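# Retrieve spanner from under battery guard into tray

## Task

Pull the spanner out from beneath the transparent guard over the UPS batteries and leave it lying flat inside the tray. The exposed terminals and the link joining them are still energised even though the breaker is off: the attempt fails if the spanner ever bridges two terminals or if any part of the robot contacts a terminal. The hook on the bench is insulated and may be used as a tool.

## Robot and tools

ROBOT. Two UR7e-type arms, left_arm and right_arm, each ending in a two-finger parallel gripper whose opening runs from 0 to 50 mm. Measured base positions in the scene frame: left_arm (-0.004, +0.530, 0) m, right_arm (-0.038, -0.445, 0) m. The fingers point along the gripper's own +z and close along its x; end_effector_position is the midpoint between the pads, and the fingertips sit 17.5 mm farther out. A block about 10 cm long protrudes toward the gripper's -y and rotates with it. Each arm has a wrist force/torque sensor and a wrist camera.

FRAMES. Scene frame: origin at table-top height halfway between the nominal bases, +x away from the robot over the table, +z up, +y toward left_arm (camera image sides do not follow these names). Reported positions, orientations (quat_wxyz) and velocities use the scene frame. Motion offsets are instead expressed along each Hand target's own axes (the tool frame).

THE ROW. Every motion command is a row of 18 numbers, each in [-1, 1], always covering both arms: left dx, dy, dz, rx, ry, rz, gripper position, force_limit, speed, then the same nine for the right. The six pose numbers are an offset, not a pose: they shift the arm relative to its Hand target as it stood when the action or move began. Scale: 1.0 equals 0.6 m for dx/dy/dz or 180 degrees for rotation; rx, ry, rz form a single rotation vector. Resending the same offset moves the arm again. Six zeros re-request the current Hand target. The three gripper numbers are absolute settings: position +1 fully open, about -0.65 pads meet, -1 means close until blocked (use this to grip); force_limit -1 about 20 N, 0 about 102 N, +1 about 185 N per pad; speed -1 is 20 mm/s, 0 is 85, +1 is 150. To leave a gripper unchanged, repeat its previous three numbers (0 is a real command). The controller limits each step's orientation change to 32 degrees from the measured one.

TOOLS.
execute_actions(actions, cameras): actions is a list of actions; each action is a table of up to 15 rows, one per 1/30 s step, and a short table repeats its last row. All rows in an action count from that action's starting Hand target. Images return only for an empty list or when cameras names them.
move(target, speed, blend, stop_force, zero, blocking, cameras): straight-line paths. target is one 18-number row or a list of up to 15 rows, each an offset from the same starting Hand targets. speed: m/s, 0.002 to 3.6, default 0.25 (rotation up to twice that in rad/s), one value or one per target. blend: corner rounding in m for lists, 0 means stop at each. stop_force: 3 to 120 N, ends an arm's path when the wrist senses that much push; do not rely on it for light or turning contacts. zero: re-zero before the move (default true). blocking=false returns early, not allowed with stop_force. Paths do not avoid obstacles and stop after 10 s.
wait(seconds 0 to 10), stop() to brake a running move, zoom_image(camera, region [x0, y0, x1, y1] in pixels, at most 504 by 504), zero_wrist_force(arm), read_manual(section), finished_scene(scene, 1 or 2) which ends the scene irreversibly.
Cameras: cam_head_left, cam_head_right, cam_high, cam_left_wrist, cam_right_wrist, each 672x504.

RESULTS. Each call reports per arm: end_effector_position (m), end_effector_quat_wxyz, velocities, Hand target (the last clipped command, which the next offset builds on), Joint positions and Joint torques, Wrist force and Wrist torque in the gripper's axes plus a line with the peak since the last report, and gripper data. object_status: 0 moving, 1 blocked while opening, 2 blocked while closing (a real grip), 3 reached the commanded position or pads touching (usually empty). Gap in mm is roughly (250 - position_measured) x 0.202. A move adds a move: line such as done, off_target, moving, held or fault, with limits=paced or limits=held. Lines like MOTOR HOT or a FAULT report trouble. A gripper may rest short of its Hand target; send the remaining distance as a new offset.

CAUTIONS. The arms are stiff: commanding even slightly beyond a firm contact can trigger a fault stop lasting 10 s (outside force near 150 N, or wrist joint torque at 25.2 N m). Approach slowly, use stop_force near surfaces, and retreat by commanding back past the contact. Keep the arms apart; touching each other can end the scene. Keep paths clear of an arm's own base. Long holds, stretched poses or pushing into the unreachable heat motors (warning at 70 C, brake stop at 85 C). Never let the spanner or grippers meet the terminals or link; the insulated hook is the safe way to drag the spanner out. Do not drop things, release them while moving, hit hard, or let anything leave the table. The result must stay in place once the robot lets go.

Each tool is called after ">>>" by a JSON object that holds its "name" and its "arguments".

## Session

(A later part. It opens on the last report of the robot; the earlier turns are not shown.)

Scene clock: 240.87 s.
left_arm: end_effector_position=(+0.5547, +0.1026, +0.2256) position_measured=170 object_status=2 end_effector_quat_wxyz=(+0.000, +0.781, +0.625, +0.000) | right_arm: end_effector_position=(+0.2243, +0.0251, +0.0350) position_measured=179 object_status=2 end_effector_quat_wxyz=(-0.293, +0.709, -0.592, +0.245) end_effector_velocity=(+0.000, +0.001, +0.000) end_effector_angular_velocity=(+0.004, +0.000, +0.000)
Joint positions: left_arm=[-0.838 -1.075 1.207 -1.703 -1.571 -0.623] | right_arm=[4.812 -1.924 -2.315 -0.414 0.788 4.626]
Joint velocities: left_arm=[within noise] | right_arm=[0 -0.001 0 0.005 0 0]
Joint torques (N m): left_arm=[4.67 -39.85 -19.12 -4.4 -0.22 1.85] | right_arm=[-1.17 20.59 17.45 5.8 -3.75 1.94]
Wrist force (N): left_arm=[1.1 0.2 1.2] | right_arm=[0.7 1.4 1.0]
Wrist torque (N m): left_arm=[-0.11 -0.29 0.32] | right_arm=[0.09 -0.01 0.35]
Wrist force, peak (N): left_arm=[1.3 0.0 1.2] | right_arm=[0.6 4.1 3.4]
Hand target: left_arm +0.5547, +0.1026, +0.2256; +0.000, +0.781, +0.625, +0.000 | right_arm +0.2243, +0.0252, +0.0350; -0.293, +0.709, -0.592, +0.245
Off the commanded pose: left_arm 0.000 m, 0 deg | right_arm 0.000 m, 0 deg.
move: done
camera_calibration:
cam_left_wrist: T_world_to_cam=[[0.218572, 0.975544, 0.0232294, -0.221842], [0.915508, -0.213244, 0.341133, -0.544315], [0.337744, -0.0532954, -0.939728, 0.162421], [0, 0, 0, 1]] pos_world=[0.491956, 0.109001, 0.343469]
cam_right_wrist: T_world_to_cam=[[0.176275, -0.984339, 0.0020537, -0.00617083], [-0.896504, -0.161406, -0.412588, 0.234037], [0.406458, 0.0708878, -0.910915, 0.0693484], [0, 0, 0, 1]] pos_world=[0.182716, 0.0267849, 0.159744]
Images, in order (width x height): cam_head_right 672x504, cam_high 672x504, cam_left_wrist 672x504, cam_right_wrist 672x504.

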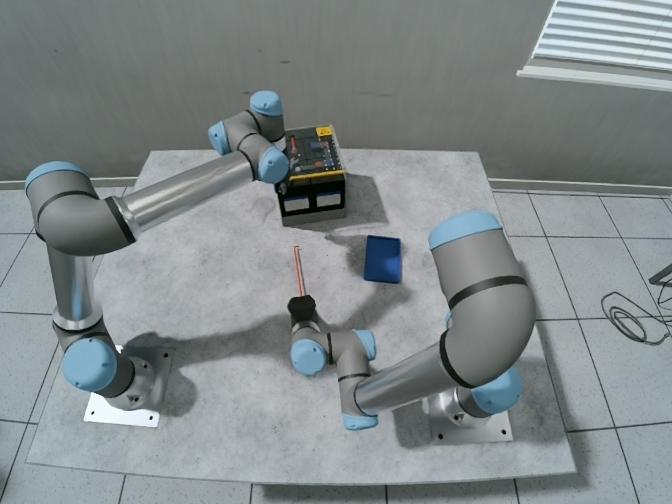

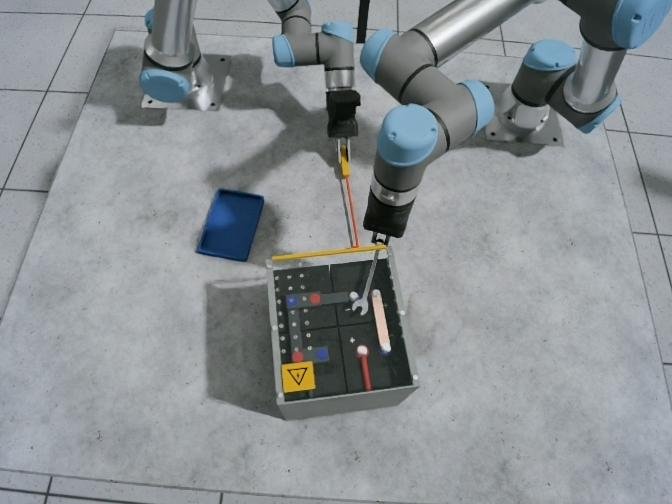

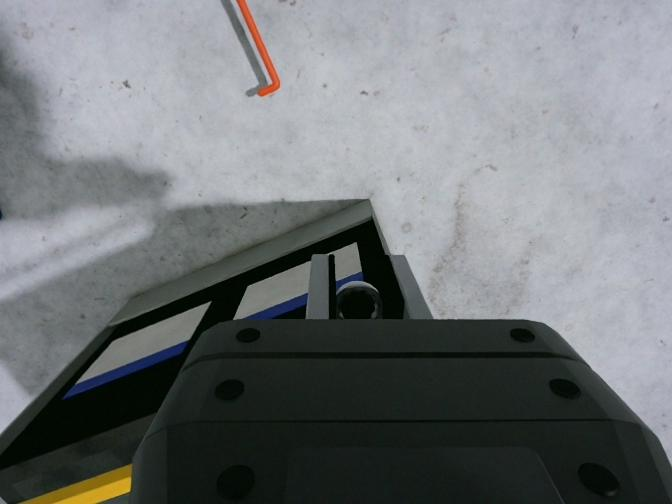

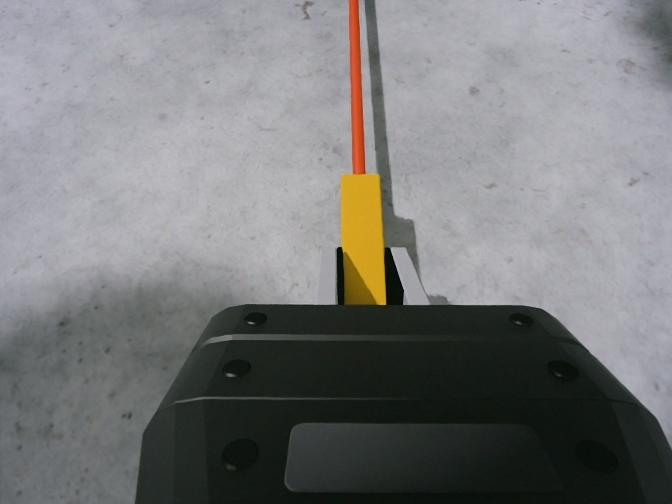

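>>> {"name": "move", "arguments": {"target": [[0,0,-0.005,0,0,0,-1,0,-0.5,0,0,0,0,0,0,-1,0.3,-0.5],[-0.09442,-0.22245,-0.005,0,0,0,-1,0,-0.5,0,0.00942,0.00944,0,0,0,-1,0.3,-0.5]], "speed": [0.05,0.12], "blend": [0.001,0], "stop_force": 12, "cameras": ["cam_high","cam_left_wrist","cam_head_right"]}}

>>> {"name": "zoom_image", "arguments": {"camera": "cam_high", "region": [320, 130, 440, 290]}}

Scene clock: 245.50 s.
left_arm: end_effector_position=(+0.4122, +0.0764, +0.2286) position_measured=170 object_status=2 end_effector_quat_wxyz=(+0.000, +0.781, +0.625, +0.000) | right_arm: end_effector_position=(+0.2243, +0.0251, +0.0270) position_measured=179 object_status=2 end_effector_quat_wxyz=(-0.293, +0.709, -0.592, +0.245)
Joint positions: left_arm=[-1.041 -1.29 1.504 -1.785 -1.571 -0.825] | right_arm=[4.812 -1.947 -2.318 -0.388 0.788 4.626]
Joint torques (N m): left_arm=[-6.26 -40.62 -24.5 -0.79 0.91 -2.03] | right_arm=[1.15 40.29 9.29 1.08 -3.31 0.11]
Wrist force (N): left_arm=[1.1 0.5 1.4] | right_arm=[0.4 1.2 1.1]
Wrist torque (N m): left_arm=[-0.02 -0.29 0.27] | right_arm=[0.07 0.04 0.36]
Wrist force, peak (N): left_arm=[1.6 2.6 0.5] | right_arm=[1.1 1.7 1.1]
Hand target: left_arm +0.4121, +0.0764, +0.2286; +0.000, +0.781, +0.625, +0.000 | right_arm +0.2243, +0.0252, +0.0270; -0.293, +0.709, -0.592, +0.245
Off the commanded pose: left_arm 0.000 m, 0 deg | right_arm 0.000 m, 0 deg.
move: done
camera_calibration:
cam_left_wrist: T_world_to_cam=[[0.218581, 0.975543, 0.023209, -0.165277], [0.915539, -0.21325, 0.341047, -0.420333], [0.337655, -0.0532976, -0.93976, 0.212054], [0, 0, 0, 1]] pos_world=[0.349356, 0.0829008, 0.346469]
Images, in order (width x height): cam_head_right 672x504, cam_high 672x504, cam_left_wrist 672x504.

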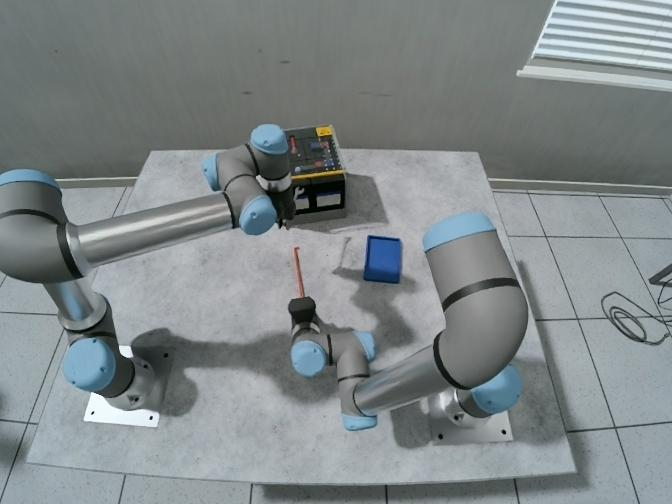

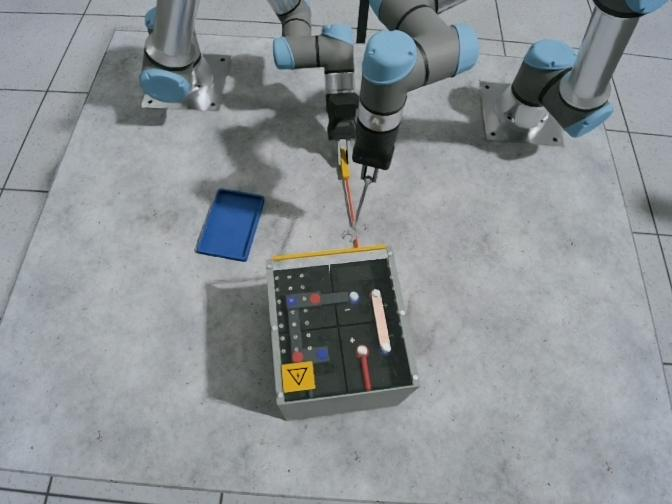

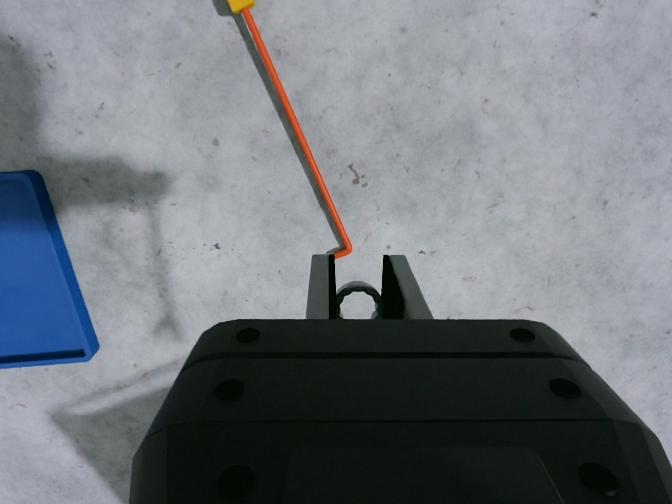

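Scaled by 3.150 from the camera's 672x504 image, which has a finer 960x720 frame.

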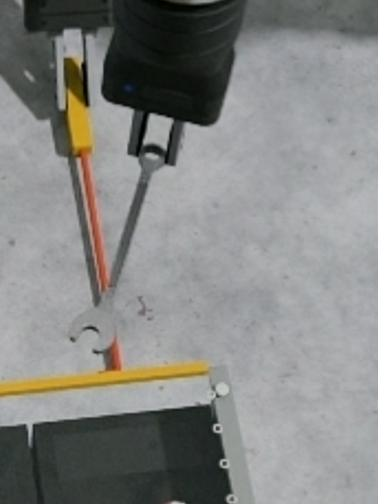

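>>> {"name": "move", "arguments": {"target": [0,0,0,0,0,0,-1,0,-0.5,0,0.00942,0.00944,0,0,0,-1,0.3,-0.5], "speed": 0.015, "stop_force": 3, "cameras": ["cam_right_wrist"]}}

Scene clock: 247.30 s.
left_arm: end_effector_position=(+0.4121, +0.0764, +0.2286) position_measured=170 object_status=2 end_effector_quat_wxyz=(+0.000, +0.781, +0.625, +0.000) | right_arm: end_effector_position=(+0.2243, +0.0251, +0.0218) position_measured=179 object_status=2 end_effector_quat_wxyz=(-0.293, +0.709, -0.592, +0.245)
Joint positions: left_arm=[-1.041 -1.29 1.504 -1.785 -1.571 -0.826] | right_arm=[4.812 -1.962 -2.32 -0.371 0.788 4.626]
Joint torques (N m): left_arm=[-7.06 -41.74 -23.19 -0.79 1.52 -2.11] | right_arm=[-0.55 37.11 21.15 4.54 -0.06 -0.01]
Wrist force (N): left_arm=[1.1 0.5 1.4] | right_arm=[-0.2 -0.7 -0.6]
Wrist torque (N m): left_arm=[-0.01 -0.29 0.28] | right_arm=[0.17 -0.03 0.34]
Wrist force, peak (N): left_arm=[1.4 0.4 1.4] | right_arm=[0.5 -2.3 -5.0]
Hand target: left_arm +0.4121, +0.0764, +0.2286; +0.000, +0.781, +0.625, +0.000 | right_arm +0.2243, +0.0252, +0.0218; -0.293, +0.709, -0.592, +0.245 (not the last commanded pose)
Off the commanded pose: left_arm 0.000 m, 0 deg | right_arm 0.003 m, 0 deg.
move: contact (right_arm)
camera_calibration:
cam_right_wrist: T_world_to_cam=[[0.176307, -0.984333, 0.00197995, -0.00613854], [-0.896461, -0.161398, -0.412685, 0.228556], [0.406539, 0.0709841, -0.910872, 0.0572094], [0, 0, 0, 1]] pos_world=[0.182716, 0.0267851, 0.146444]
Images, in order (width x height): cam_right_wrist 672x504.

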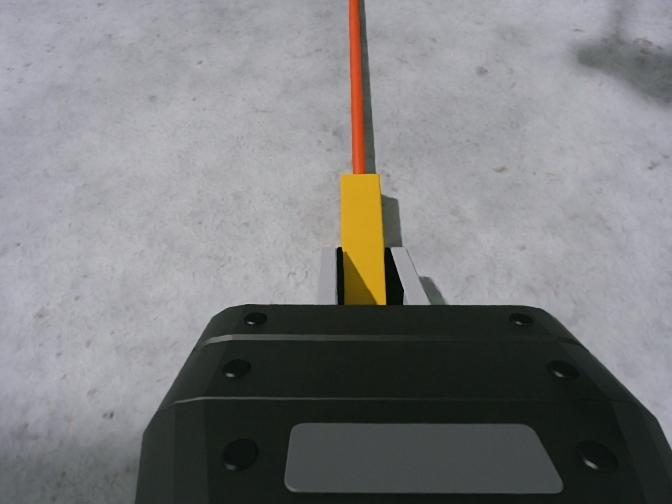

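>>> {"name": "move", "arguments": {"target": [[0,0,0,0,0,0,-1,0,-0.5,0,0,0,0,0,0,0.25,0.3,-0.5],[-0.465,0.0243,0.21433,0,0,0.0794,-1,0,-0.5,0,0,-0.16667,0,0,0,0.25,0.3,-0.5]], "speed": [0.1,0.28], "cameras": ["cam_high","cam_left_wrist","cam_head_right","cam_right_wrist"]}}

>>> {"name": "zoom_image", "arguments": {"camera": "cam_high", "region": [170, 120, 380, 290]}}

Scene clock: 254.07 s.
left_arm: end_effector_position=(+0.3654, -0.1990, +0.1001) position_measured=170 object_status=2 end_effector_quat_wxyz=(+0.000, +0.852, +0.523, +0.000) | right_arm: end_effector_position=(+0.1547, +0.0127, +0.0926) position_measured=116 object_status=3 end_effector_quat_wxyz=(-0.293, +0.709, -0.592, +0.245)
Joint positions: left_arm=[-1.261 -0.709 0.915 -1.777 -1.571 -0.795] | right_arm=[4.983 -1.689 -2.315 -0.818 0.792 4.866]
Joint torques (N m): left_arm=[-0.01 -50.63 -35.37 -3.55 -1.43 -2.38] | right_arm=[-3.35 20.97 9.82 2.26 -2.07 -0.65]
Wrist force (N): left_arm=[1.2 0.2 1.5] | right_arm=[0.5 0.4 0.8]
Wrist torque (N m): left_arm=[-0.08 -0.32 0.32] | right_arm=[0.05 0.00 0.38]
Wrist force, peak (N): left_arm=[4.4 0.6 -0.7] | right_arm=[0.3 1.1 1.5]
Hand target: left_arm +0.3654, -0.1991, +0.1001; +0.000, +0.852, +0.523, +0.000 | right_arm +0.1548, +0.0126, +0.0925; -0.293, +0.709, -0.592, +0.245
Off the commanded pose: left_arm 0.000 m, 0 deg | right_arm 0.000 m, 0 deg.
move: done
camera_calibration:
cam_left_wrist: T_world_to_cam=[[0.452585, 0.891416, 0.0233414, 0.0143233], [0.834522, -0.432633, 0.341176, -0.406628], [0.314228, -0.134932, -0.939709, 0.0846766], [0, 0, 0, 1]] pos_world=[0.30625, -0.177263, 0.217969]
cam_right_wrist: T_world_to_cam=[[0.176352, -0.984326, 0.00163807, -0.00616184], [-0.896532, -0.16131, -0.412565, 0.193491], [0.406362, 0.0712882, -0.910927, 0.150952], [0, 0, 0, 1]] pos_world=[0.113216, 0.0143855, 0.217344]
Images, in order (width x height): cam_head_right 672x504, cam_high 672x504, cam_left_wrist 672x504, cam_right_wrist 672x504.

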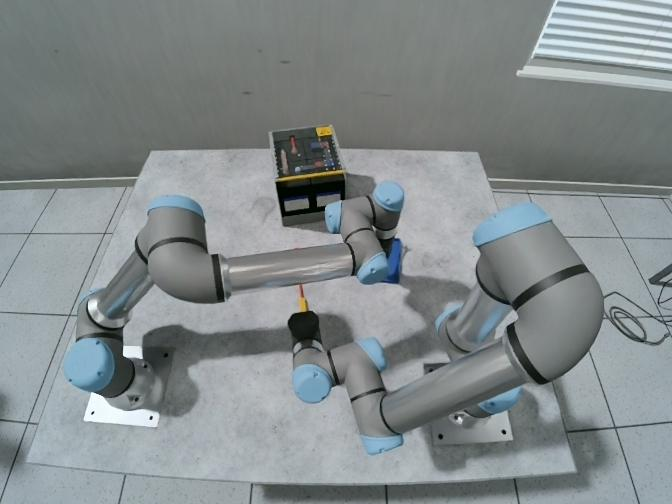

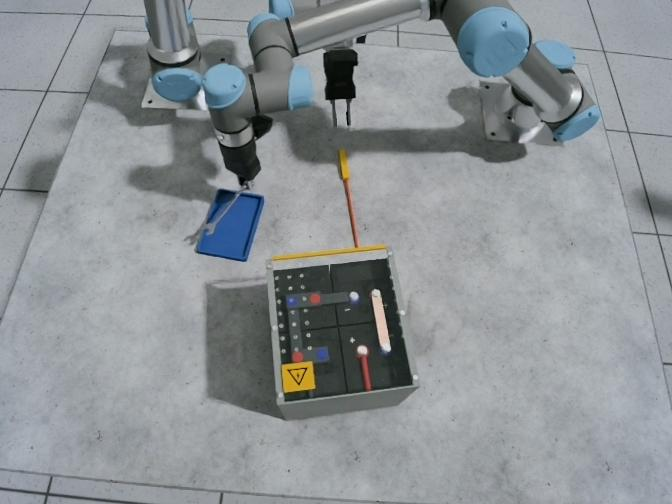

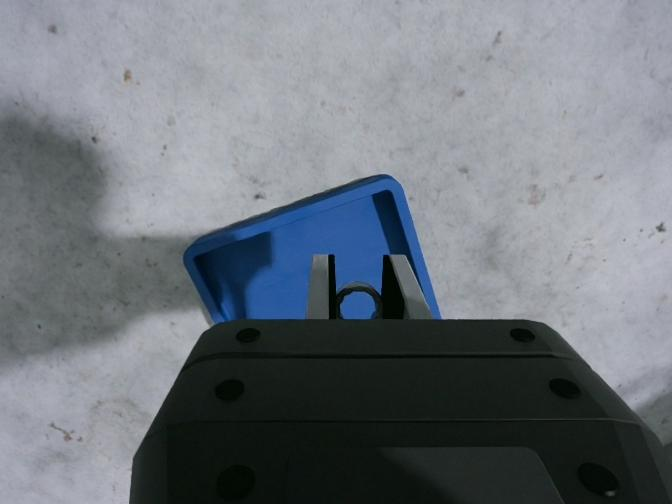

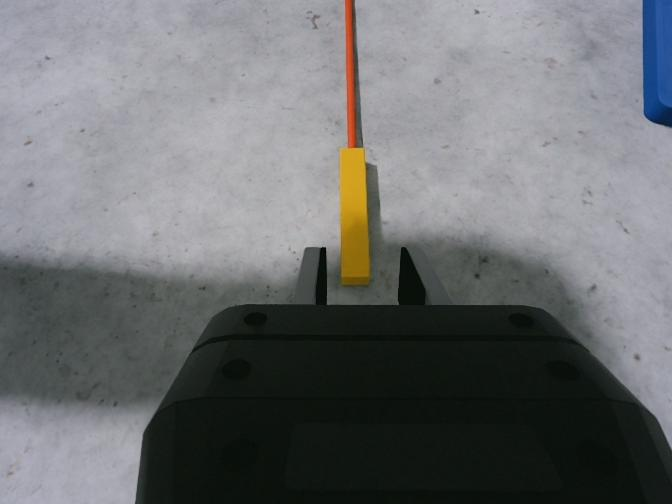

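Scaled by 2.400 from the camera's 672x504 image, which has a finer 960x720 frame.

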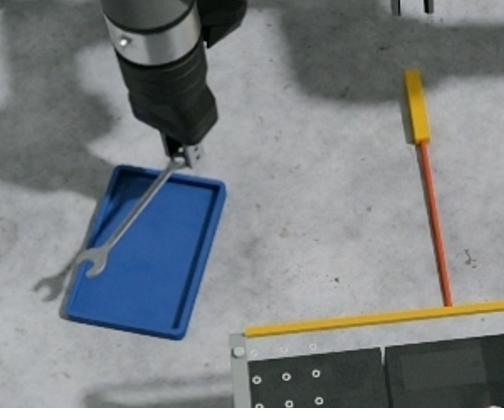

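>>> {"name": "zoom_image", "arguments": {"camera": "cam_left_wrist", "region": [170, 160, 450, 330]}}

>>> {"name": "zoom_image", "arguments": {"camera": "cam_high", "region": [185, 175, 275, 270]}}

Scaled by 1.800 from the camera's 672x504 image, which has a finer 960x720 frame.

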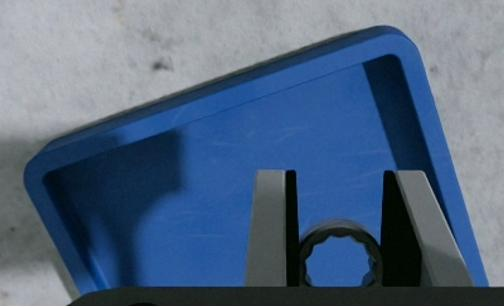

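Scaled by 5.305 from the camera's 672x504 image, which has a finer 960x720 frame.

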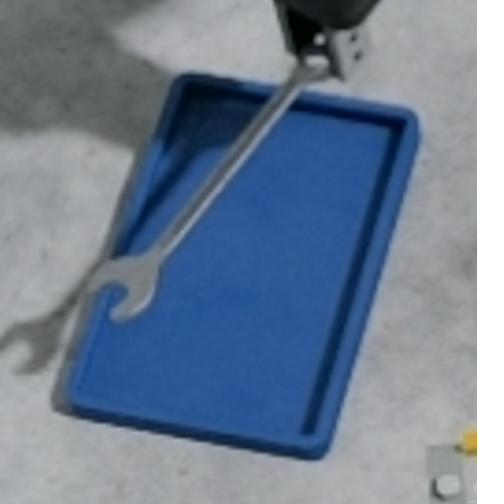

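>>> {"name": "move", "arguments": {"target": [[0.22503,-0.06865,0.0333,0,0,0,-1,0,-0.5,0,0,0,0,0,0,0.25,0.3,-0.5],[0.22503,-0.06865,0.10333,0,0,0,-1,0,-0.5,0,0,0,0,0,0,0.25,0.3,-0.5]], "speed": [0.25,0.2], "blend": [0.02,0]}}

>>> {"name": "move", "arguments": {"target": [0,0,0.0417,0,0,0,-1,0,-0.5,0,0,0,0,0,0,0.25,0.3,-0.5], "speed": 0.015, "stop_force": 4, "cameras": ["cam_high","cam_left_wrist"]}}

>>> {"name": "zoom_image", "arguments": {"camera": "cam_high", "region": [230, 120, 350, 230]}}

Scene clock: 262.17 s.
left_arm: end_effector_position=(+0.3898, -0.0601, +0.0382) position_measured=170 object_status=2 end_effector_quat_wxyz=(+0.000, +0.852, +0.523, +0.000) | right_arm: end_effector_position=(+0.1548, +0.0126, +0.0925) position_measured=116 object_status=3 end_effector_quat_wxyz=(-0.293, +0.709, -0.592, +0.245)
Joint positions: left_arm=[-1.166 -0.912 1.451 -2.11 -1.571 -0.701] | right_arm=[4.983 -1.689 -2.315 -0.818 0.792 4.866]
Joint torques (N m): left_arm=[-0.8 -40.81 -24.93 -4.19 1.68 -1.35] | right_arm=[-7.87 29.01 9.25 0.54 -2.39 1.45]
Wrist force (N): left_arm=[1.2 -0.2 1.0] | right_arm=[0.5 0.2 0.6]
Wrist torque (N m): left_arm=[-0.13 -0.32 0.32] | right_arm=[0.02 0.00 0.39]
Wrist force, peak (N): left_arm=[0.9 -0.2 4.4] | right_arm=[0.9 0.3 0.7]
Hand target: left_arm +0.3898, -0.0601, +0.0381; +0.000, +0.852, +0.523, +0.000 | right_arm +0.1548, +0.0126, +0.0925; -0.293, +0.709, -0.592, +0.245
Off the commanded pose: left_arm 0.000 m, 0 deg | right_arm 0.000 m, 0 deg.
move: done

Scene clock: 264.37 s.
left_arm: end_effector_position=(+0.3898, -0.0601, +0.0211) position_measured=170 object_status=2 end_effector_quat_wxyz=(+0.000, +0.852, +0.523, +0.000) | right_arm: end_effector_position=(+0.1548, +0.0126, +0.0925) position_measured=116 object_status=3 end_effector_quat_wxyz=(-0.293, +0.709, -0.592, +0.245)
Joint positions: left_arm=[-1.166 -0.89 1.464 -2.145 -1.571 -0.701] | right_arm=[4.983 -1.689 -2.315 -0.818 0.792 4.866]
Joint torques (N m): left_arm=[5.43 -50.06 -27.72 0.06 -1.08 1.52] | right_arm=[-8.11 29.18 9.66 0.75 -2.38 1.55]
Wrist force (N): left_arm=[-1.3 2.0 -4.4] | right_arm=[0.5 0.0 0.4]
Wrist torque (N m): left_arm=[-0.09 -0.36 0.33] | right_arm=[-0.01 0.00 0.39]
Wrist force, peak (N): left_arm=[6.0 -5.3 -23.9] | right_arm=[0.5 0.1 1.0]
Hand target: left_arm +0.3898, -0.0601, +0.0211; +0.000, +0.852, +0.523, +0.000 (not the last commanded pose) | right_arm +0.1548, +0.0126, +0.0925; -0.293, +0.709, -0.592, +0.245
Off the commanded pose: left_arm 0.008 m, 0 deg | right_arm 0.000 m, 0 deg.
move: contact (left_arm)
camera_calibration:
cam_left_wrist: T_world_to_cam=[[0.452585, 0.891416, 0.0233414, -0.118648], [0.834522, -0.432633, 0.341176, -0.339862], [0.314228, -0.134932, -0.939709, 0.0215459], [0, 0, 0, 1]] pos_world=[0.33055, -0.0383632, 0.138969]
Images, in order (width x height): cam_high 672x504, cam_left_wrist 672x504.

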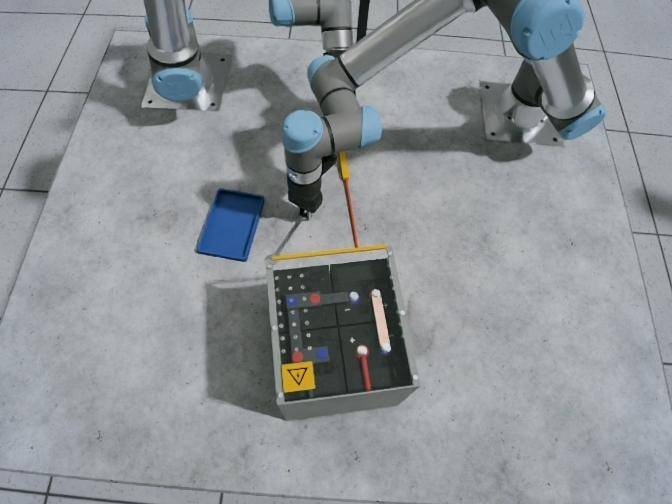

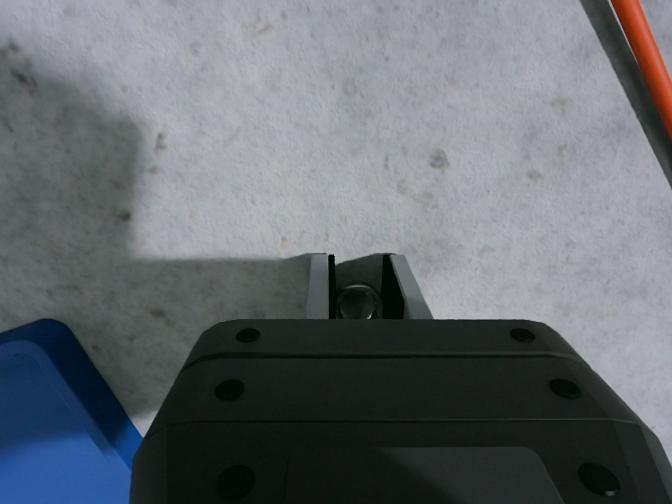

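Scaled by 4.200 from the camera's 672x504 image, which has a finer 960x720 frame.

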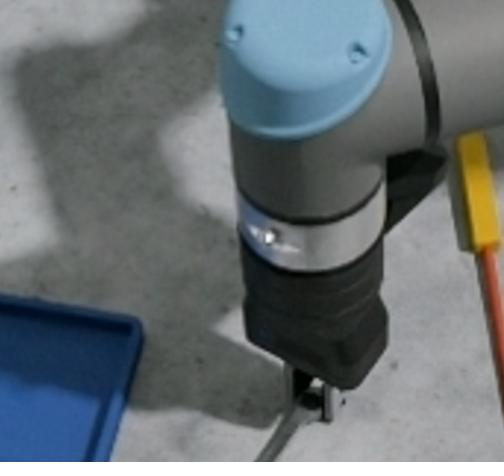

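>>> {"name": "move", "arguments": {"target": [0,0,0.00667,0,0,0,-1,0,-0.5,0,0,0,0,0,0,0.25,0.3,-0.5], "speed": 0.006, "stop_force": 7, "cameras": ["cam_left_wrist"]}}

Scene clock: 266.07 s.
left_arm: end_effector_position=(+0.3898, -0.0602, +0.0209) position_measured=170 object_status=2 end_effector_quat_wxyz=(+0.000, +0.852, +0.523, +0.000) | right_arm: end_effector_position=(+0.1548, +0.0126, +0.0925) position_measured=116 object_status=3 end_effector_quat_wxyz=(-0.293, +0.709, -0.592, +0.245)
Joint positions: left_arm=[-1.166 -0.89 1.464 -2.145 -1.571 -0.701] | right_arm=[4.983 -1.689 -2.315 -0.818 0.792 4.866]
Joint torques (N m): left_arm=[6.72 -46.06 -25.5 0.11 -1.24 1.96] | right_arm=[-7.67 29.54 9.84 0.78 -2.39 1.47]
Wrist force (N): left_arm=[3.1 0.0 -13.3] | right_arm=[0.5 -0.1 0.6]
Wrist torque (N m): left_arm=[-0.16 -0.21 0.33] | right_arm=[-0.02 0.00 0.38]
Wrist force, peak (N): left_arm=[7.6 -6.7 -22.2] | right_arm=[0.7 0.5 0.7]
Hand target: left_arm +0.3898, -0.0602, +0.0209; +0.000, +0.852, +0.523, +0.000 (not the last commanded pose) | right_arm +0.1548, +0.0126, +0.0925; -0.293, +0.709, -0.592, +0.245
Off the commanded pose: left_arm 0.004 m, 0 deg | right_arm 0.000 m, 0 deg.
move: contact (left_arm)
camera_calibration:
cam_left_wrist: T_world_to_cam=[[0.452551, 0.891437, 0.0231845, -0.11852], [0.834511, -0.432529, 0.341337, -0.339851], [0.314308, -0.135125, -0.939655, 0.0213027], [0, 0, 0, 1]] pos_world=[0.33055, -0.0384632, 0.138769]
Images, in order (width x height): cam_left_wrist 672x504.

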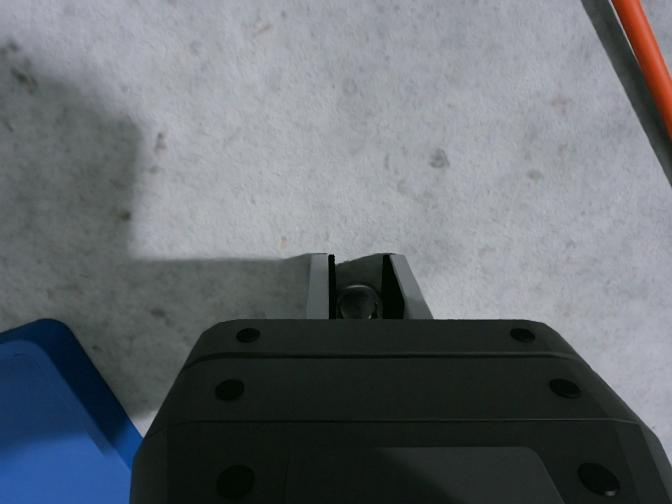

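>>> {"name": "zoom_image", "arguments": {"camera": "cam_left_wrist", "region": [290, 235, 450, 325]}}

Scaled by 3.150 from the camera's 672x504 image, which has a finer 960x720 frame.

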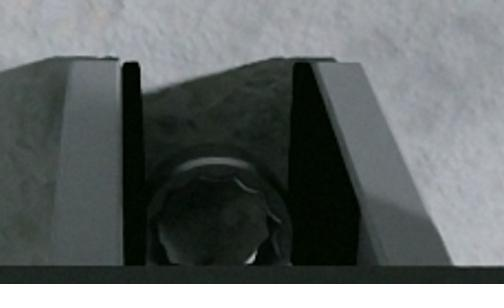

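>>> {"name": "move", "arguments": {"target": [[0,0,-0.00083,0,0,0,-1,0,-0.5,0,0,0,0,0,0,0.25,0.3,-0.5],[0,0,-0.00083,0,0,0,0.15,0,-1,0,0,0,0,0,0,0.25,0.3,-0.5]], "speed": 0.01, "cameras": ["cam_left_wrist"]}}

>>> {"name": "zoom_image", "arguments": {"camera": "cam_left_wrist", "region": [290, 235, 450, 325]}}

Scene clock: 269.77 s.
left_arm: end_effector_position=(+0.3898, -0.0602, +0.0214) position_measured=130 object_status=0 end_effector_quat_wxyz=(+0.000, +0.852, +0.523, +0.000) | right_arm: end_effector_position=(+0.1548, +0.0126, +0.0925) position_measured=116 object_status=3 end_effector_quat_wxyz=(-0.293, +0.709, -0.592, +0.245)
Joint positions: left_arm=[-1.166 -0.891 1.463 -2.144 -1.571 -0.701] | right_arm=[4.983 -1.689 -2.315 -0.818 0.792 4.866]
Joint torques (N m): left_arm=[6.19 -53.65 -31.31 -4.01 -0.1 1.49] | right_arm=[-8.03 28.87 10.62 0.73 -2.42 1.58]
Wrist force (N): left_arm=[0.8 0.0 0.6] | right_arm=[0.4 0.3 0.8]
Wrist torque (N m): left_arm=[-0.15 -0.27 0.33] | right_arm=[0.03 0.02 0.38]
Wrist force, peak (N): left_arm=[3.4 -0.1 -13.4] | right_arm=[0.7 0.4 0.9]
Hand target: left_arm +0.3898, -0.0602, +0.0214; +0.000, +0.852, +0.523, +0.000 | right_arm +0.1548, +0.0126, +0.0925; -0.293, +0.709, -0.592, +0.245
Off the commanded pose: left_arm 0.000 m, 0 deg | right_arm 0.000 m, 0 deg.
move: done
camera_calibration:
cam_left_wrist: T_world_to_cam=[[0.452552, 0.891437, 0.0231849, -0.118532], [0.83451, -0.43253, 0.341337, -0.340021], [0.314308, -0.135125, -0.939655, 0.0217726], [0, 0, 0, 1]] pos_world=[0.33055, -0.0384632, 0.139269]
Images, in order (width x height): cam_left_wrist 672x504.

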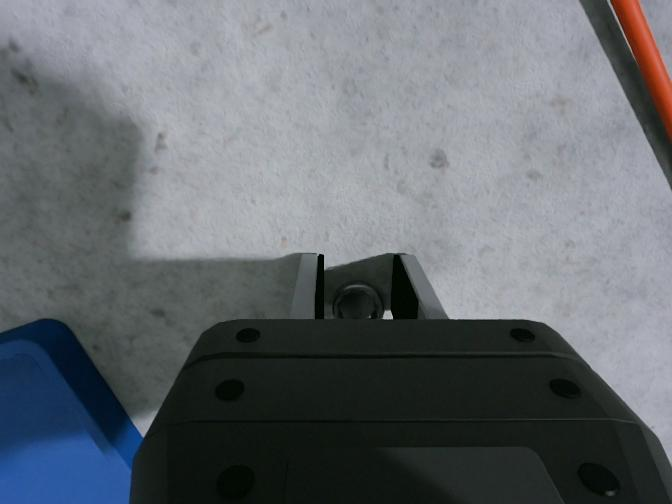

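Scaled by 3.150 from the camera's 672x504 image, which has a finer 960x720 frame.

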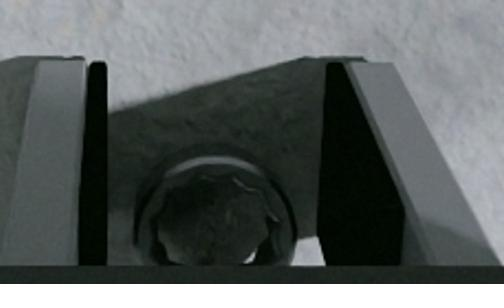

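>>> {"name": "move", "arguments": {"target": [[0, 0, -0.0417, 0, 0, 0, 0.15, 0, -1, 0, 0, 0, 0, 0, 0, 0.25, 0.3, -0.5], [0, 0.1232, -0.0417, 0, 0, 0, 0.15, 0, -1, 0, 0, 0, 0, 0, 0, 0.25, 0.3, -0.5]], "speed": [0.06, 0.12], "blend": 0.005, "cameras": ["cam_high", "cam_left_wrist", "cam_head_left"]}}

Scene clock: 273.43 s.
left_arm: end_effector_position=(+0.4558, -0.0936, +0.0464) position_measured=130 object_status=3 end_effector_quat_wxyz=(+0.000, +0.852, +0.523, +0.000) | right_arm: end_effector_position=(+0.1548, +0.0126, +0.0925) position_measured=116 object_status=3 end_effector_quat_wxyz=(-0.293, +0.709, -0.592, +0.245)
Joint positions: left_arm=[-1.103 -0.777 1.184 -1.978 -1.571 -0.638] | right_arm=[4.983 -1.689 -2.315 -0.818 0.792 4.866]
Joint torques (N m): left_arm=[-6.77 -47.47 -33.22 -3.14 -1.17 -2.31] | right_arm=[-7.78 29.47 11.05 0.81 -2.34 1.64]
Wrist force (N): left_arm=[1.2 0.4 1.0] | right_arm=[0.5 0.1 0.5]
Wrist torque (N m): left_arm=[-0.06 -0.34 0.30] | right_arm=[0.02 0.00 0.39]
Wrist force, peak (N): left_arm=[1.6 2.6 0.8] | right_arm=[0.7 0.1 1.0]
Hand target: left_arm +0.4558, -0.0936, +0.0465; +0.000, +0.852, +0.523, +0.000 | right_arm +0.1548, +0.0126, +0.0925; -0.293, +0.709, -0.592, +0.245
Off the commanded pose: left_arm 0.000 m, 0 deg | right_arm 0.000 m, 0 deg.
move: done
camera_calibration:
cam_left_wrist: T_world_to_cam=[[0.452551, 0.891437, 0.0231845, -0.119295], [0.834511, -0.432529, 0.341337, -0.418036], [0.314308, -0.135125, -0.939655, 0.0200199], [0, 0, 0, 1]] pos_world=[0.39655, -0.0717632, 0.164269]
Images, in order (width x height): cam_head_left 672x504, cam_high 672x504, cam_left_wrist 672x504.

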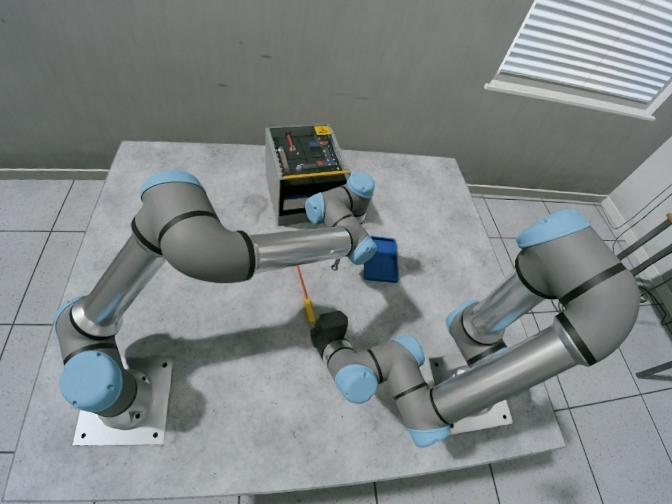

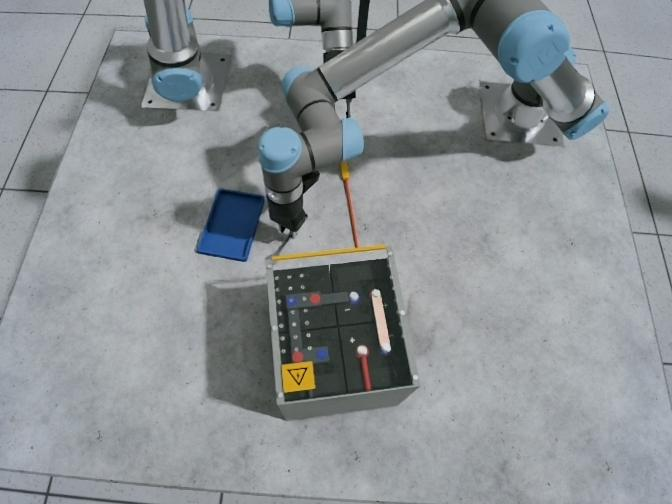

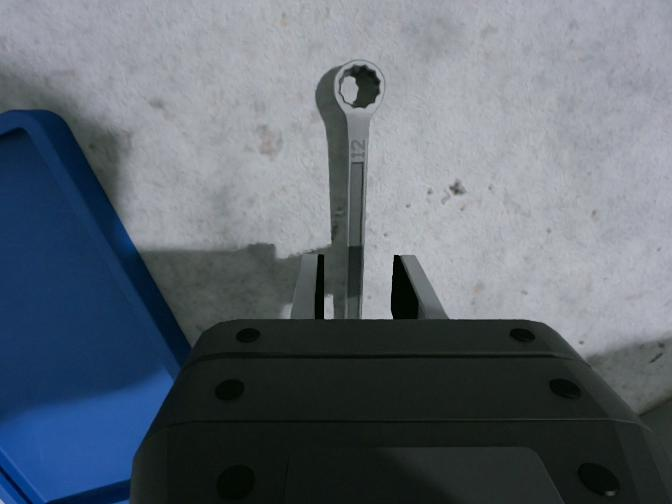

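>>> {"name": "move", "arguments": {"target": [0, 0, 0.0383, 0, 0, 0, 0.15, 0, -1, 0, 0, 0, 0, 0, 0, 0.25, 0.3, -0.5], "speed": 0.08}}

>>> {"name": "move", "arguments": {"target": [0, 0, 0.0083, 0, 0, 0, 0.15, 0, -1, 0, 0, 0, 0, 0, 0, 0.25, 0.3, -0.5], "speed": 0.006, "stop_force": 3, "cameras": ["cam_left_wrist"]}}

Scene clock: 275.50 s.
left_arm: end_effector_position=(+0.4557, -0.0936, +0.0233) position_measured=130 object_status=3 end_effector_quat_wxyz=(+0.000, +0.852, +0.523, +0.000) end_effector_velocity=(+0.000, +0.000, +0.004) end_effector_angular_velocity=(+0.001, -0.001, +0.001) | right_arm: end_effector_position=(+0.1548, +0.0126, +0.0925) position_measured=116 object_status=3 end_effector_quat_wxyz=(-0.293, +0.709, -0.592, +0.245)
Joint positions: left_arm=[-1.103 -0.753 1.203 -2.022 -1.571 -0.638] | right_arm=[4.983 -1.689 -2.315 -0.818 0.792 4.866]
Joint velocities: left_arm=[0 -0.005 -0.002 0.008 0.002 -0.001] | right_arm=[within noise]
Joint torques (N m): left_arm=[-7.74 -58.78 -33.24 -0.61 -0.98 -2.08] | right_arm=[-8.16 29.37 11.71 1.03 -2.31 1.46]
Wrist force (N): left_arm=[1.2 0.2 0.8] | right_arm=[0.2 0.3 0.7]
Wrist torque (N m): left_arm=[-0.11 -0.34 0.30] | right_arm=[0.04 0.05 0.39]
Wrist force, peak (N): left_arm=[1.3 -0.2 1.6] | right_arm=[0.6 0.2 1.1]
Hand target: left_arm +0.4558, -0.0937, +0.0235; +0.000, +0.852, +0.523, +0.000 | right_arm +0.1548, +0.0126, +0.0925; -0.293, +0.709, -0.592, +0.245
Off the commanded pose: left_arm 0.000 m, 0 deg | right_arm 0.000 m, 0 deg.
move: done

Scene clock: 276.90 s.
left_arm: end_effector_position=(+0.4558, -0.0937, +0.0185) position_measured=130 object_status=3 end_effector_quat_wxyz=(+0.000, +0.852, +0.523, +0.000) | right_arm: end_effector_position=(+0.1548, +0.0126, +0.0925) position_measured=116 object_status=3 end_effector_quat_wxyz=(-0.293, +0.709, -0.592, +0.245)
Joint positions: left_arm=[-1.103 -0.747 1.207 -2.031 -1.571 -0.638] | right_arm=[4.983 -1.689 -2.315 -0.818 0.792 4.866]
Joint torques (N m): left_arm=[-9.34 -53.71 -18.29 -0.66 -1 -2.36] | right_arm=[-7.74 29.69 10.56 0.93 -2.38 1.39]
Wrist force (N): left_arm=[1.9 -0.8 -3.8] | right_arm=[0.4 0.4 0.6]
Wrist torque (N m): left_arm=[-0.16 -0.42 0.31] | right_arm=[0.06 0.01 0.38]
Wrist force, peak (N): left_arm=[2.0 -1.1 -3.9] | right_arm=[0.4 0.2 1.1]
Hand target: left_arm +0.4558, -0.0937, +0.0185; +0.000, +0.852, +0.523, +0.000 | right_arm +0.1548, +0.0126, +0.0925; -0.293, +0.709, -0.592, +0.245
Off the commanded pose: left_arm 0.000 m, 0 deg | right_arm 0.000 m, 0 deg.
move: contact (left_arm)
camera_calibration:
cam_left_wrist: T_world_to_cam=[[0.452551, 0.891437, 0.0231845, -0.118557], [0.834511, -0.432529, 0.341337, -0.408522], [0.314308, -0.135125, -0.939655, -0.00630391], [0, 0, 0, 1]] pos_world=[0.39655, -0.0718632, 0.136269]
Images, in order (width x height): cam_left_wrist 672x504.

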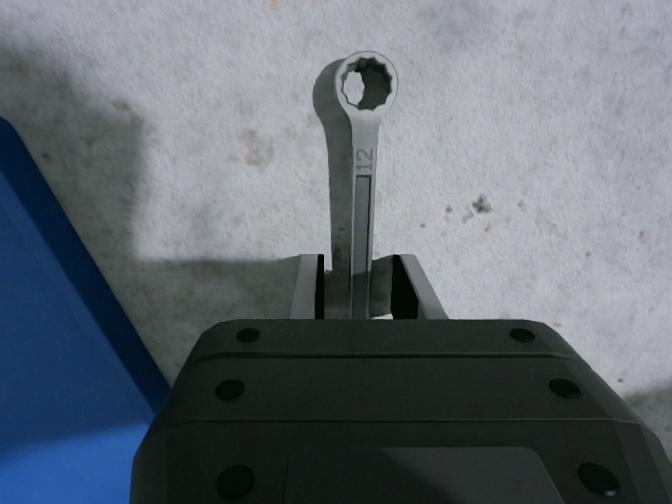

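>>> {"name": "move", "arguments": {"target": [[0, 0, -0.00133, 0, 0, 0, 0.15, 0, -1, 0, 0, 0, 0, 0, 0, 0.25, 0.3, -0.5], [0, 0, -0.00133, 0, 0, 0, -1, -0.4, -0.6, 0, 0, 0, 0, 0, 0, 0.25, 0.3, -0.5]], "speed": [0.01, 0.05], "cameras": ["cam_left_wrist"]}}

Scene clock: 279.00 s.
left_arm: end_effector_position=(+0.4558, -0.0937, +0.0193) position_measured=218 object_status=2 end_effector_quat_wxyz=(+0.000, +0.852, +0.523, +0.000) | right_arm: end_effector_position=(+0.1548, +0.0126, +0.0925) position_measured=116 object_status=3 end_effector_quat_wxyz=(-0.293, +0.709, -0.592, +0.245)
Joint positions: left_arm=[-1.103 -0.748 1.206 -2.029 -1.571 -0.638] | right_arm=[4.983 -1.689 -2.315 -0.818 0.792 4.866]
Joint torques (N m): left_arm=[-8.2 -55.29 -32.23 -2.38 -1.04 -2.33] | right_arm=[-7.39 29.93 11.25 0.99 -2.27 1.53]
Wrist force (N): left_arm=[1.2 0.1 1.1] | right_arm=[0.7 0.2 0.5]
Wrist torque (N m): left_arm=[-0.12 -0.33 0.30] | right_arm=[0.02 -0.03 0.39]
Wrist force, peak (N): left_arm=[1.7 -0.3 -4.3] | right_arm=[0.8 0.2 1.0]
Hand target: left_arm +0.4558, -0.0937, +0.0193; +0.000, +0.852, +0.523, +0.000 | right_arm +0.1548, +0.0126, +0.0925; -0.293, +0.709, -0.592, +0.245
Off the commanded pose: left_arm 0.000 m, 0 deg | right_arm 0.000 m, 0 deg.
move: done
camera_calibration:
cam_left_wrist: T_world_to_cam=[[0.452579, 0.891425, 0.0231011, -0.118578], [0.834497, -0.432524, 0.341377, -0.408829], [0.314304, -0.135223, -0.939642, -0.0054655], [0, 0, 0, 1]] pos_world=[0.39655, -0.0718632, 0.137168]
Images, in order (width x height): cam_left_wrist 672x504.

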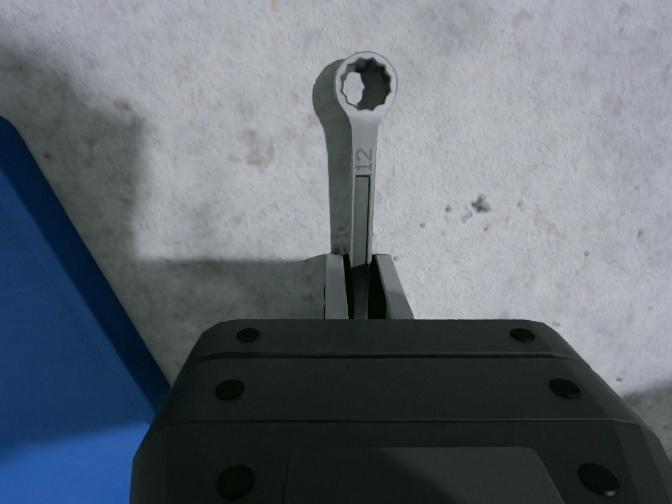

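>>> {"name": "move", "arguments": {"target": [[0, 0, -0.0928, 0, 0, 0, -1, -0.4, -0.6, 0, 0, 0, 0, 0, 0, 0.25, 0.3, -0.5], [-0.2293, 0.0686, -0.0928, 0, 0, 0.0222, -1, -0.4, -0.6, 0, 0, 0, 0, 0, 0, 0.25, 0.3, -0.5]], "speed": [0.08, 0.12], "blend": 0.01, "cameras": ["cam_high", "cam_left_wrist", "cam_head_left", "cam_head_right"]}}

Scene clock: 286.90 s.
left_arm: end_effector_position=(+0.4302, -0.2349, +0.0751) position_measured=218 object_status=2 end_effector_quat_wxyz=(+0.000, +0.870, +0.493, +0.000) | right_arm: end_effector_position=(+0.1548, +0.0126, +0.0925) position_measured=116 object_status=3 end_effector_quat_wxyz=(-0.293, +0.709, -0.592, +0.245)
Joint positions: left_arm=[-1.202 -0.476 0.534 -1.63 -1.571 -0.667] | right_arm=[4.983 -1.689 -2.315 -0.818 0.792 4.866]
Joint torques (N m): left_arm=[7.84 -57.65 -34.44 -2.95 -1.48 1.91] | right_arm=[-7.41 29.49 12.05 1.02 -2.29 1.46]
Wrist force (N): left_arm=[0.9 0.0 0.8] | right_arm=[0.6 0.1 0.5]
Wrist torque (N m): left_arm=[-0.18 -0.25 0.34] | right_arm=[0.00 -0.01 0.39]
Wrist force, peak (N): left_arm=[1.4 0.1 2.9] | right_arm=[0.9 0.2 1.0]
Hand target: left_arm +0.4302, -0.2349, +0.0751; +0.000, +0.870, +0.493, +0.000 | right_arm +0.1548, +0.0126, +0.0925; -0.293, +0.709, -0.592, +0.245
Off the commanded pose: left_arm 0.000 m, 0 deg | right_arm 0.000 m, 0 deg.
move: done
camera_calibration:
cam_left_wrist: T_world_to_cam=[[0.513666, 0.857676, 0.0232295, -0.0165678], [0.802237, -0.489712, 0.341465, -0.467188], [0.304242, -0.156763, -0.939607, 0.03518], [0, 0, 0, 1]] pos_world=[0.372603, -0.209063, 0.192969]
Images, in order (width x height): cam_head_left 672x504, cam_head_right 672x504, cam_high 672x504, cam_left_wrist 672x504.

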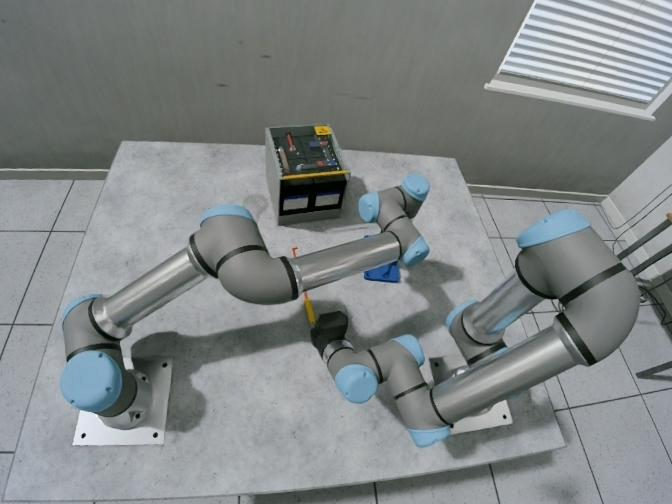

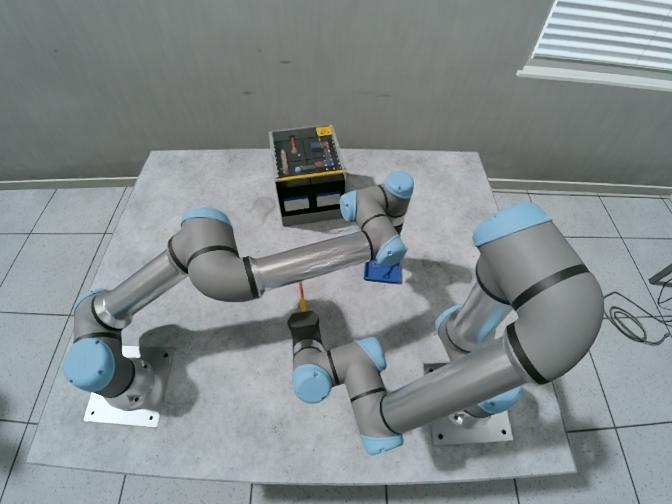

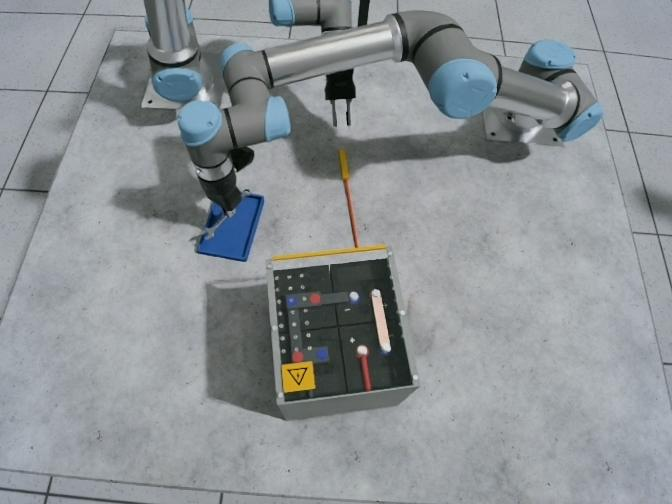

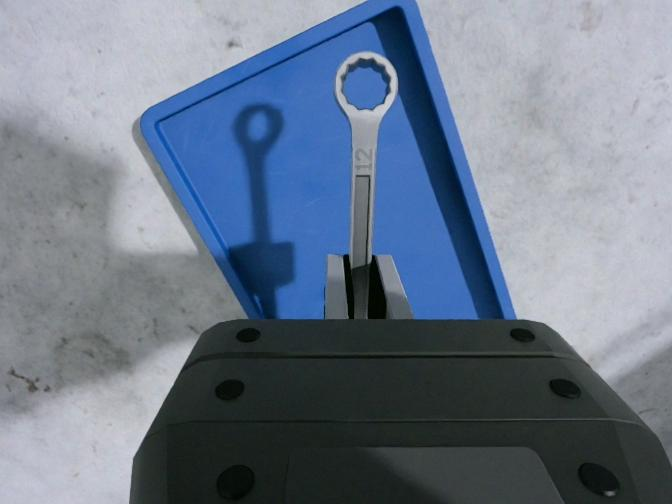

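>>> {"name": "zoom_image", "arguments": {"camera": "cam_left_wrist", "region": [120, 0, 540, 330]}}

>>> {"name": "zoom_image", "arguments": {"camera": "cam_high", "region": [170, 150, 290, 280]}}

Scaled by 1.200 from the camera's 672x504 image, which has a finer 960x720 frame.

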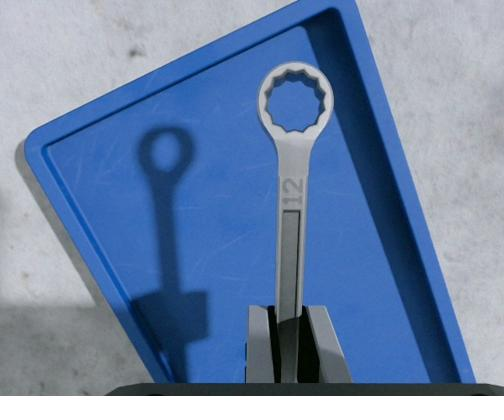

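Scaled by 3.877 from the camera's 672x504 image, which has a finer 960x720 frame.

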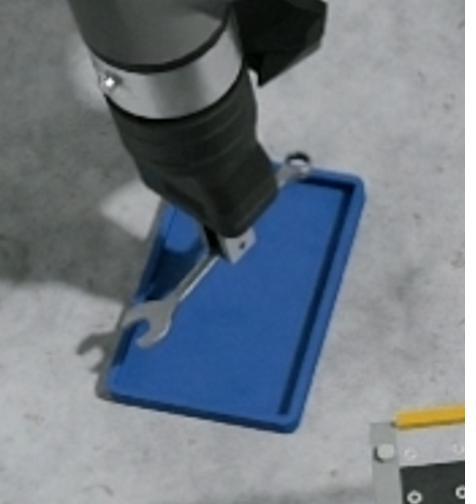

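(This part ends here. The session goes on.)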